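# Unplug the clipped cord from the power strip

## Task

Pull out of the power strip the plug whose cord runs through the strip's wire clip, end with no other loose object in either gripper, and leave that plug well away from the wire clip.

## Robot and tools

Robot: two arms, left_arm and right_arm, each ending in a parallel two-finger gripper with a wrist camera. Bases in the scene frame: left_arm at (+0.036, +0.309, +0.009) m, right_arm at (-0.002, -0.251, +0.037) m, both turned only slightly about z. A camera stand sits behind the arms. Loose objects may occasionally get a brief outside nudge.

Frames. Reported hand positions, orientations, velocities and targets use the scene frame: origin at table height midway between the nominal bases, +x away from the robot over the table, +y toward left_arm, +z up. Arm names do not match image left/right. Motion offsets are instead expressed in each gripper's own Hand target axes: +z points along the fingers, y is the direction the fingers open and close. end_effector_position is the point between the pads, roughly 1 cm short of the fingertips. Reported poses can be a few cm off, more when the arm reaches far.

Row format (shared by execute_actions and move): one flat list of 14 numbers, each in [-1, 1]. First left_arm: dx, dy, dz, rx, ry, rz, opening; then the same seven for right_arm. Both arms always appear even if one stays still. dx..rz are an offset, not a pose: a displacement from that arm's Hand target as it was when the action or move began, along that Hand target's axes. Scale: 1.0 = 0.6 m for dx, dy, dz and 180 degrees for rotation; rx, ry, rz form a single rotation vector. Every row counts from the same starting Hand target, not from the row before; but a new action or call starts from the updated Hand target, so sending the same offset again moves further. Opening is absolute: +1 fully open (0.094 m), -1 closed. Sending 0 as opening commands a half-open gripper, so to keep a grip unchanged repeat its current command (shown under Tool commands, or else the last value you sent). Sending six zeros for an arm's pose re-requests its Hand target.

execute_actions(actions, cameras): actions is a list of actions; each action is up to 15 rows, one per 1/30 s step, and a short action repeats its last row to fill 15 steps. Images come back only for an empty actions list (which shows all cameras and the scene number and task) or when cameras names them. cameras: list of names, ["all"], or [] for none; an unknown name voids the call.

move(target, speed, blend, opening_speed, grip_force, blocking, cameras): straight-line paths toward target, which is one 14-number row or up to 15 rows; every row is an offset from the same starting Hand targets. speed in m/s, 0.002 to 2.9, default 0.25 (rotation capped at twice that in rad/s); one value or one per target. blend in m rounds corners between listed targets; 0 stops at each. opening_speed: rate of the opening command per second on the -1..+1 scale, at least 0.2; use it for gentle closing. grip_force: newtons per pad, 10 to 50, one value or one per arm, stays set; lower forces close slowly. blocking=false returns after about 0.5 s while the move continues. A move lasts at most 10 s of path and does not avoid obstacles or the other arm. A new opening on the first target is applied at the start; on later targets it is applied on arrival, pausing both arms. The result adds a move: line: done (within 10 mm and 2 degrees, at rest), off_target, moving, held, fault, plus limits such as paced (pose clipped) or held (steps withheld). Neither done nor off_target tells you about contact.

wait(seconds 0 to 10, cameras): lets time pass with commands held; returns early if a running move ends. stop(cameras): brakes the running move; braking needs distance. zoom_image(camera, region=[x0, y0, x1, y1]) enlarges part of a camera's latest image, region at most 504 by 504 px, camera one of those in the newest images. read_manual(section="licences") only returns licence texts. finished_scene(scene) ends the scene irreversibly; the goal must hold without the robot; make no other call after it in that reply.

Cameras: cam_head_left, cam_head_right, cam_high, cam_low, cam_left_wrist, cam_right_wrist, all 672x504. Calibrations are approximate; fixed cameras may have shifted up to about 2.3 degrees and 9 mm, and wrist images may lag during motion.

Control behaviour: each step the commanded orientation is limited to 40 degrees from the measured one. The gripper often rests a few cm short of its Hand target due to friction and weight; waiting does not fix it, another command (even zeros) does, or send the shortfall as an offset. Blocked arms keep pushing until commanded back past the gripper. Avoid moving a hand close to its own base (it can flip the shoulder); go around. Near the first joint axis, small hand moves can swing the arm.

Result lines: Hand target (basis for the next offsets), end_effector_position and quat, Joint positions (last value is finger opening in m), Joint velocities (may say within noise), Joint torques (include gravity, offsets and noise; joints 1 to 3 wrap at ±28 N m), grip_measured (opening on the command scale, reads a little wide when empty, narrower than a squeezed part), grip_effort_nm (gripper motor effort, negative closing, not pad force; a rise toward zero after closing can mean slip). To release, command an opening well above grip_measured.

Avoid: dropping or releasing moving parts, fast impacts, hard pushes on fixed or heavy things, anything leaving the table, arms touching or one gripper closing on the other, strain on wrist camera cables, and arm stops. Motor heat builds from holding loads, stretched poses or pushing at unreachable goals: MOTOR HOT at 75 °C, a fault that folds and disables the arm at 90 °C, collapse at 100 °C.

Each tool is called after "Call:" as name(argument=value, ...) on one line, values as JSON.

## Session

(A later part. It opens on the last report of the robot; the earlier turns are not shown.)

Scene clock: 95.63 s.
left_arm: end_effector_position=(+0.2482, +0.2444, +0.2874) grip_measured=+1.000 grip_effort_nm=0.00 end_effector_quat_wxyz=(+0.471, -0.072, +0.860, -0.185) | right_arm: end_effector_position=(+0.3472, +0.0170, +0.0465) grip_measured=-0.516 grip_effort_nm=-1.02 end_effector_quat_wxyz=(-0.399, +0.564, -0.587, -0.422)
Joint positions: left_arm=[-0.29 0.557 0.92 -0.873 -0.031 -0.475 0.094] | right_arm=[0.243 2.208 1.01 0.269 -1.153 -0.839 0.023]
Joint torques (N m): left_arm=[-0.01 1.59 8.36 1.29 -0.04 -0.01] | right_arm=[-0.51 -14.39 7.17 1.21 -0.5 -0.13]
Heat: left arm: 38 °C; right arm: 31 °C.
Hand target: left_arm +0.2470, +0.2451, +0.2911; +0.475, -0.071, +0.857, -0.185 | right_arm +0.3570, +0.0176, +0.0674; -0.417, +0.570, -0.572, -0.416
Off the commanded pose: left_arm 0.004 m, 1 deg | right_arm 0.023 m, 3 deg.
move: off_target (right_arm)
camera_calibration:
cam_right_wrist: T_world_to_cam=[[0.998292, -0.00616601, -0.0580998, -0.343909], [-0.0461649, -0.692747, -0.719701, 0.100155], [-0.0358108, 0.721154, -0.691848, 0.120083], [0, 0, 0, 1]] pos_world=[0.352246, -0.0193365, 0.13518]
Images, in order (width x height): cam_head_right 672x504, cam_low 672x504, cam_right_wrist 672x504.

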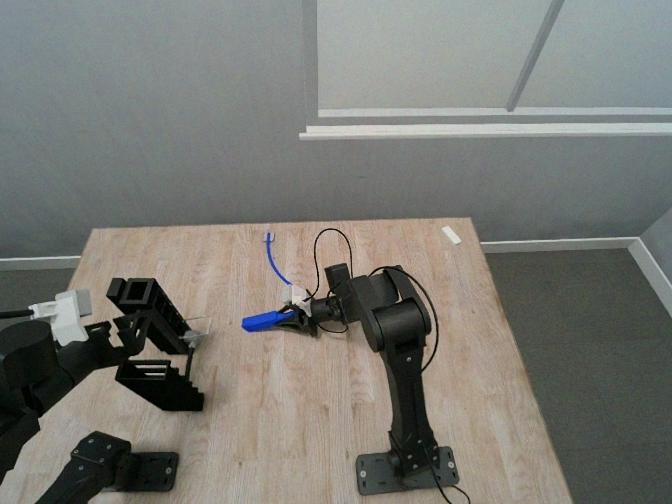

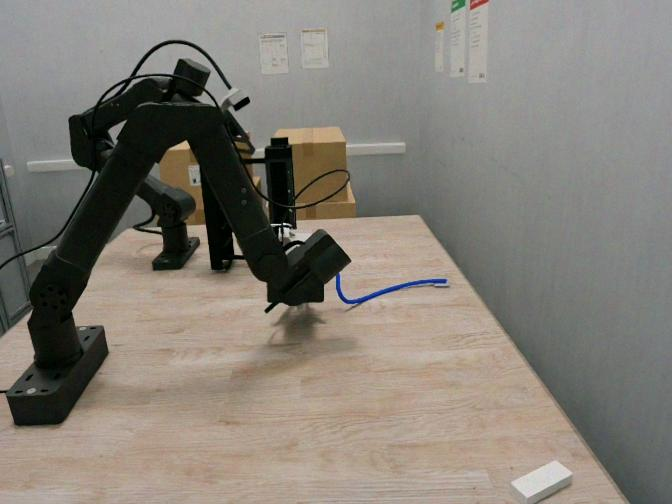

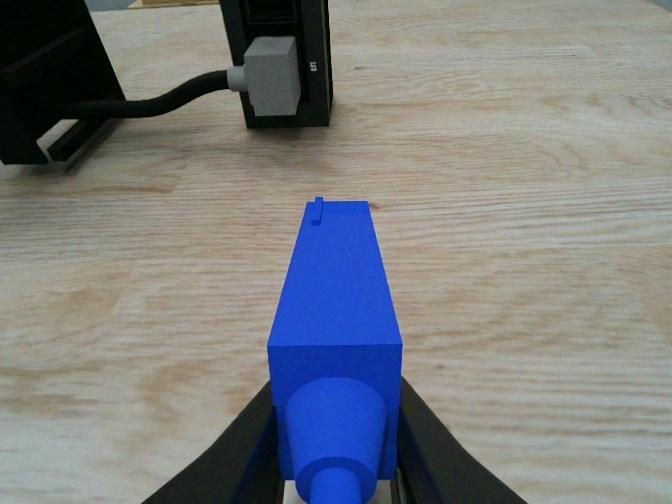

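Call:
move(target=[[0,0,0,0,0,0,1,0.021,0,0.006,0,-0.04,0,-0.75],[0,0,0,0,0,0,1,0.021,0,0.006,0,-0.04,0,-0.2]], speed=0.08, opening_speed=0.4, cameras=["cam_right_wrist","cam_head_right"])

Scene clock: 102.27 s.
left_arm: end_effector_position=(+0.2482, +0.2444, +0.2874) grip_measured=+1.000 grip_effort_nm=0.00 end_effector_quat_wxyz=(+0.471, -0.072, +0.860, -0.185) | right_arm: end_effector_position=(+0.3622, +0.0204, +0.0591) grip_measured=-0.201 grip_effort_nm=0.09 end_effector_quat_wxyz=(-0.456, +0.548, -0.546, -0.441)
Joint positions: left_arm=[-0.29 0.557 0.92 -0.873 -0.031 -0.475 0.094] | right_arm=[0.228 2.283 0.991 0.647 -1.24 -0.638 0.038]
Joint torques (N m): left_arm=[-0.01 1.52 8.32 1.27 -0.06 -0.02] | right_arm=[-0.53 -9.87 3.41 1.85 -0.5 0.03]
Heat: left arm: 38 °C; right arm: 31 °C.
Hand target: left_arm +0.2470, +0.2451, +0.2911; +0.475, -0.071, +0.857, -0.185 | right_arm +0.3571, +0.0173, +0.0543; -0.452, +0.543, -0.545, -0.451
Off the commanded pose: left_arm 0.004 m, 1 deg | right_arm 0.008 m, 1 deg.
move: done
camera_calibration:
cam_right_wrist: T_world_to_cam=[[0.999947, -0.00866667, 0.0055975, -0.362451], [-0.000588019, -0.589537, -0.807741, 0.0989164], [0.0103004, 0.807695, -0.589511, 0.102337], [0, 0, 0, 1]] pos_world=[0.361436, -0.0274833, 0.142256]
Images, in order (width x height): cam_head_right 672x504, cam_right_wrist 672x504.

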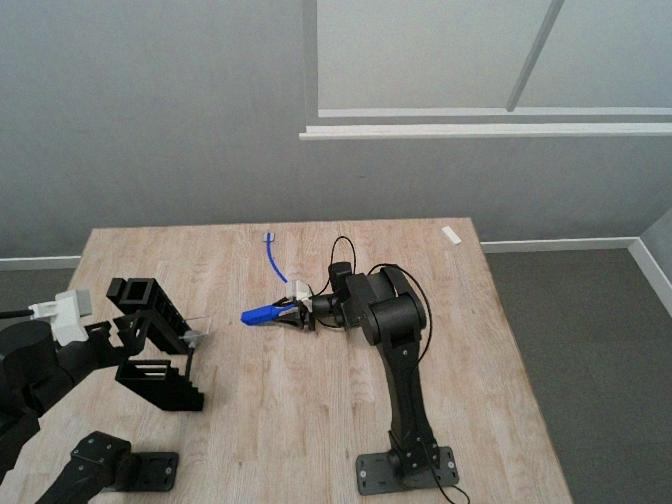

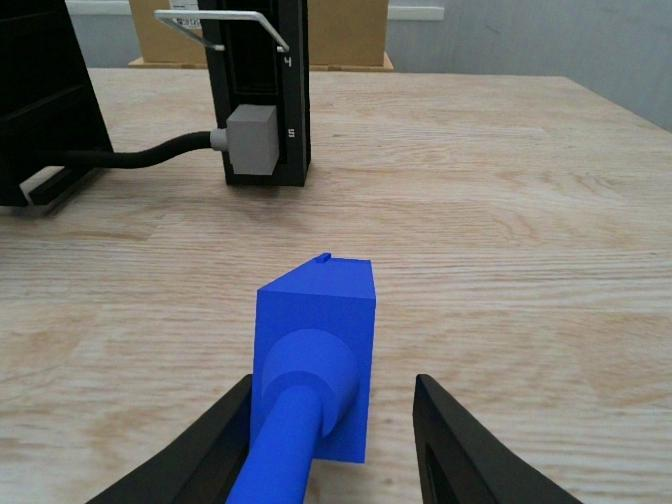

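Call:
move(target=[0,0,0,0,0,0,1,-0.02,0,-0.11,0,0,0,0.3], speed=0.1, cameras=["cam_right_wrist","cam_head_right","cam_left_wrist"])

Scene clock: 106.73 s.
left_arm: end_effector_position=(+0.2482, +0.2444, +0.2874) grip_measured=+1.000 grip_effort_nm=0.00 end_effector_quat_wxyz=(+0.471, -0.072, +0.860, -0.185) | right_arm: end_effector_position=(+0.3490, -0.0468, +0.0561) grip_measured=+0.299 grip_effort_nm=0.09 end_effector_quat_wxyz=(+0.431, -0.535, +0.570, +0.451)
Joint positions: left_arm=[-0.29 0.557 0.92 -0.873 -0.031 -0.475 0.094] | right_arm=[0.052 2.217 1.029 -0.022 -1.332 -1.146 0.061]
Joint torques (N m): left_arm=[0.02 1.58 8.38 1.28 -0.05 0] | right_arm=[-0.06 -13.45 7.08 0.86 -0.83 -0.19]
Heat: left arm: 38 °C; right arm: 31 °C.
Hand target: left_arm +0.2470, +0.2451, +0.2911; +0.475, -0.071, +0.857, -0.185 | right_arm +0.3570, -0.0455, +0.0783; -0.452, +0.543, -0.545, -0.451
Off the commanded pose: left_arm 0.004 m, 1 deg | right_arm 0.024 m, 4 deg.
move: off_target (right_arm)
camera_calibration:
cam_left_wrist: T_world_to_cam=[[-0.0189216, -0.924552, 0.380585, 0.125591], [-0.847457, -0.187152, -0.49678, 0.437429], [0.530526, -0.331929, -0.779978, 0.262404], [0, 0, 0, 1]] pos_world=[0.233866, 0.285081, 0.374177]
cam_right_wrist: T_world_to_cam=[[0.99768, -0.0180484, -0.0656398, -0.345516], [-0.0630025, -0.610049, -0.789855, 0.0766856], [-0.0257879, 0.792158, -0.609771, 0.168053], [0, 0, 0, 1]] pos_world=[0.35388, -0.0925783, 0.140364]
Images, in order (width x height): cam_head_right 672x504, cam_left_wrist 672x504, cam_right_wrist 672x504.

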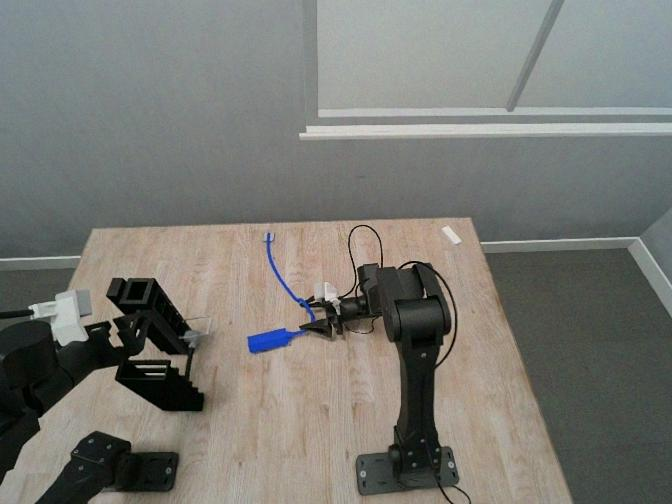

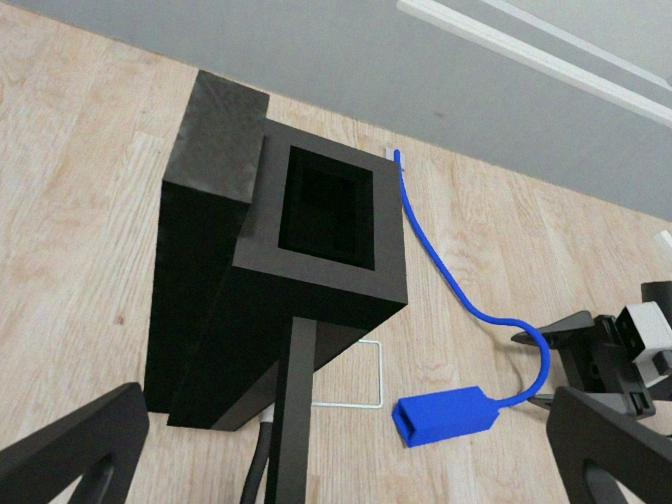

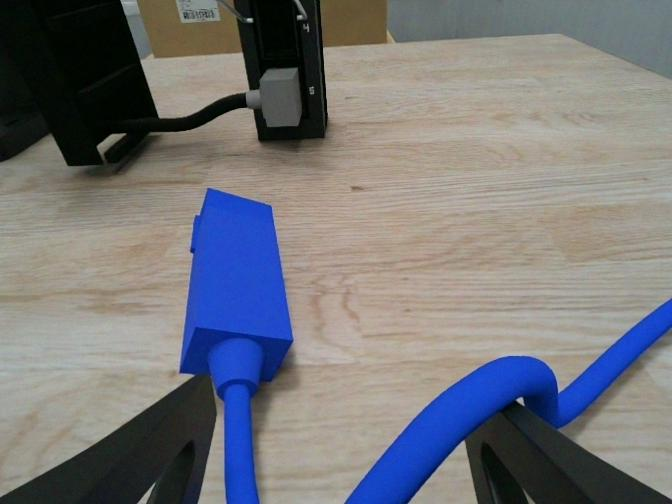

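Call:
finished_scene(scene=2)

The scene is finished: the task was done.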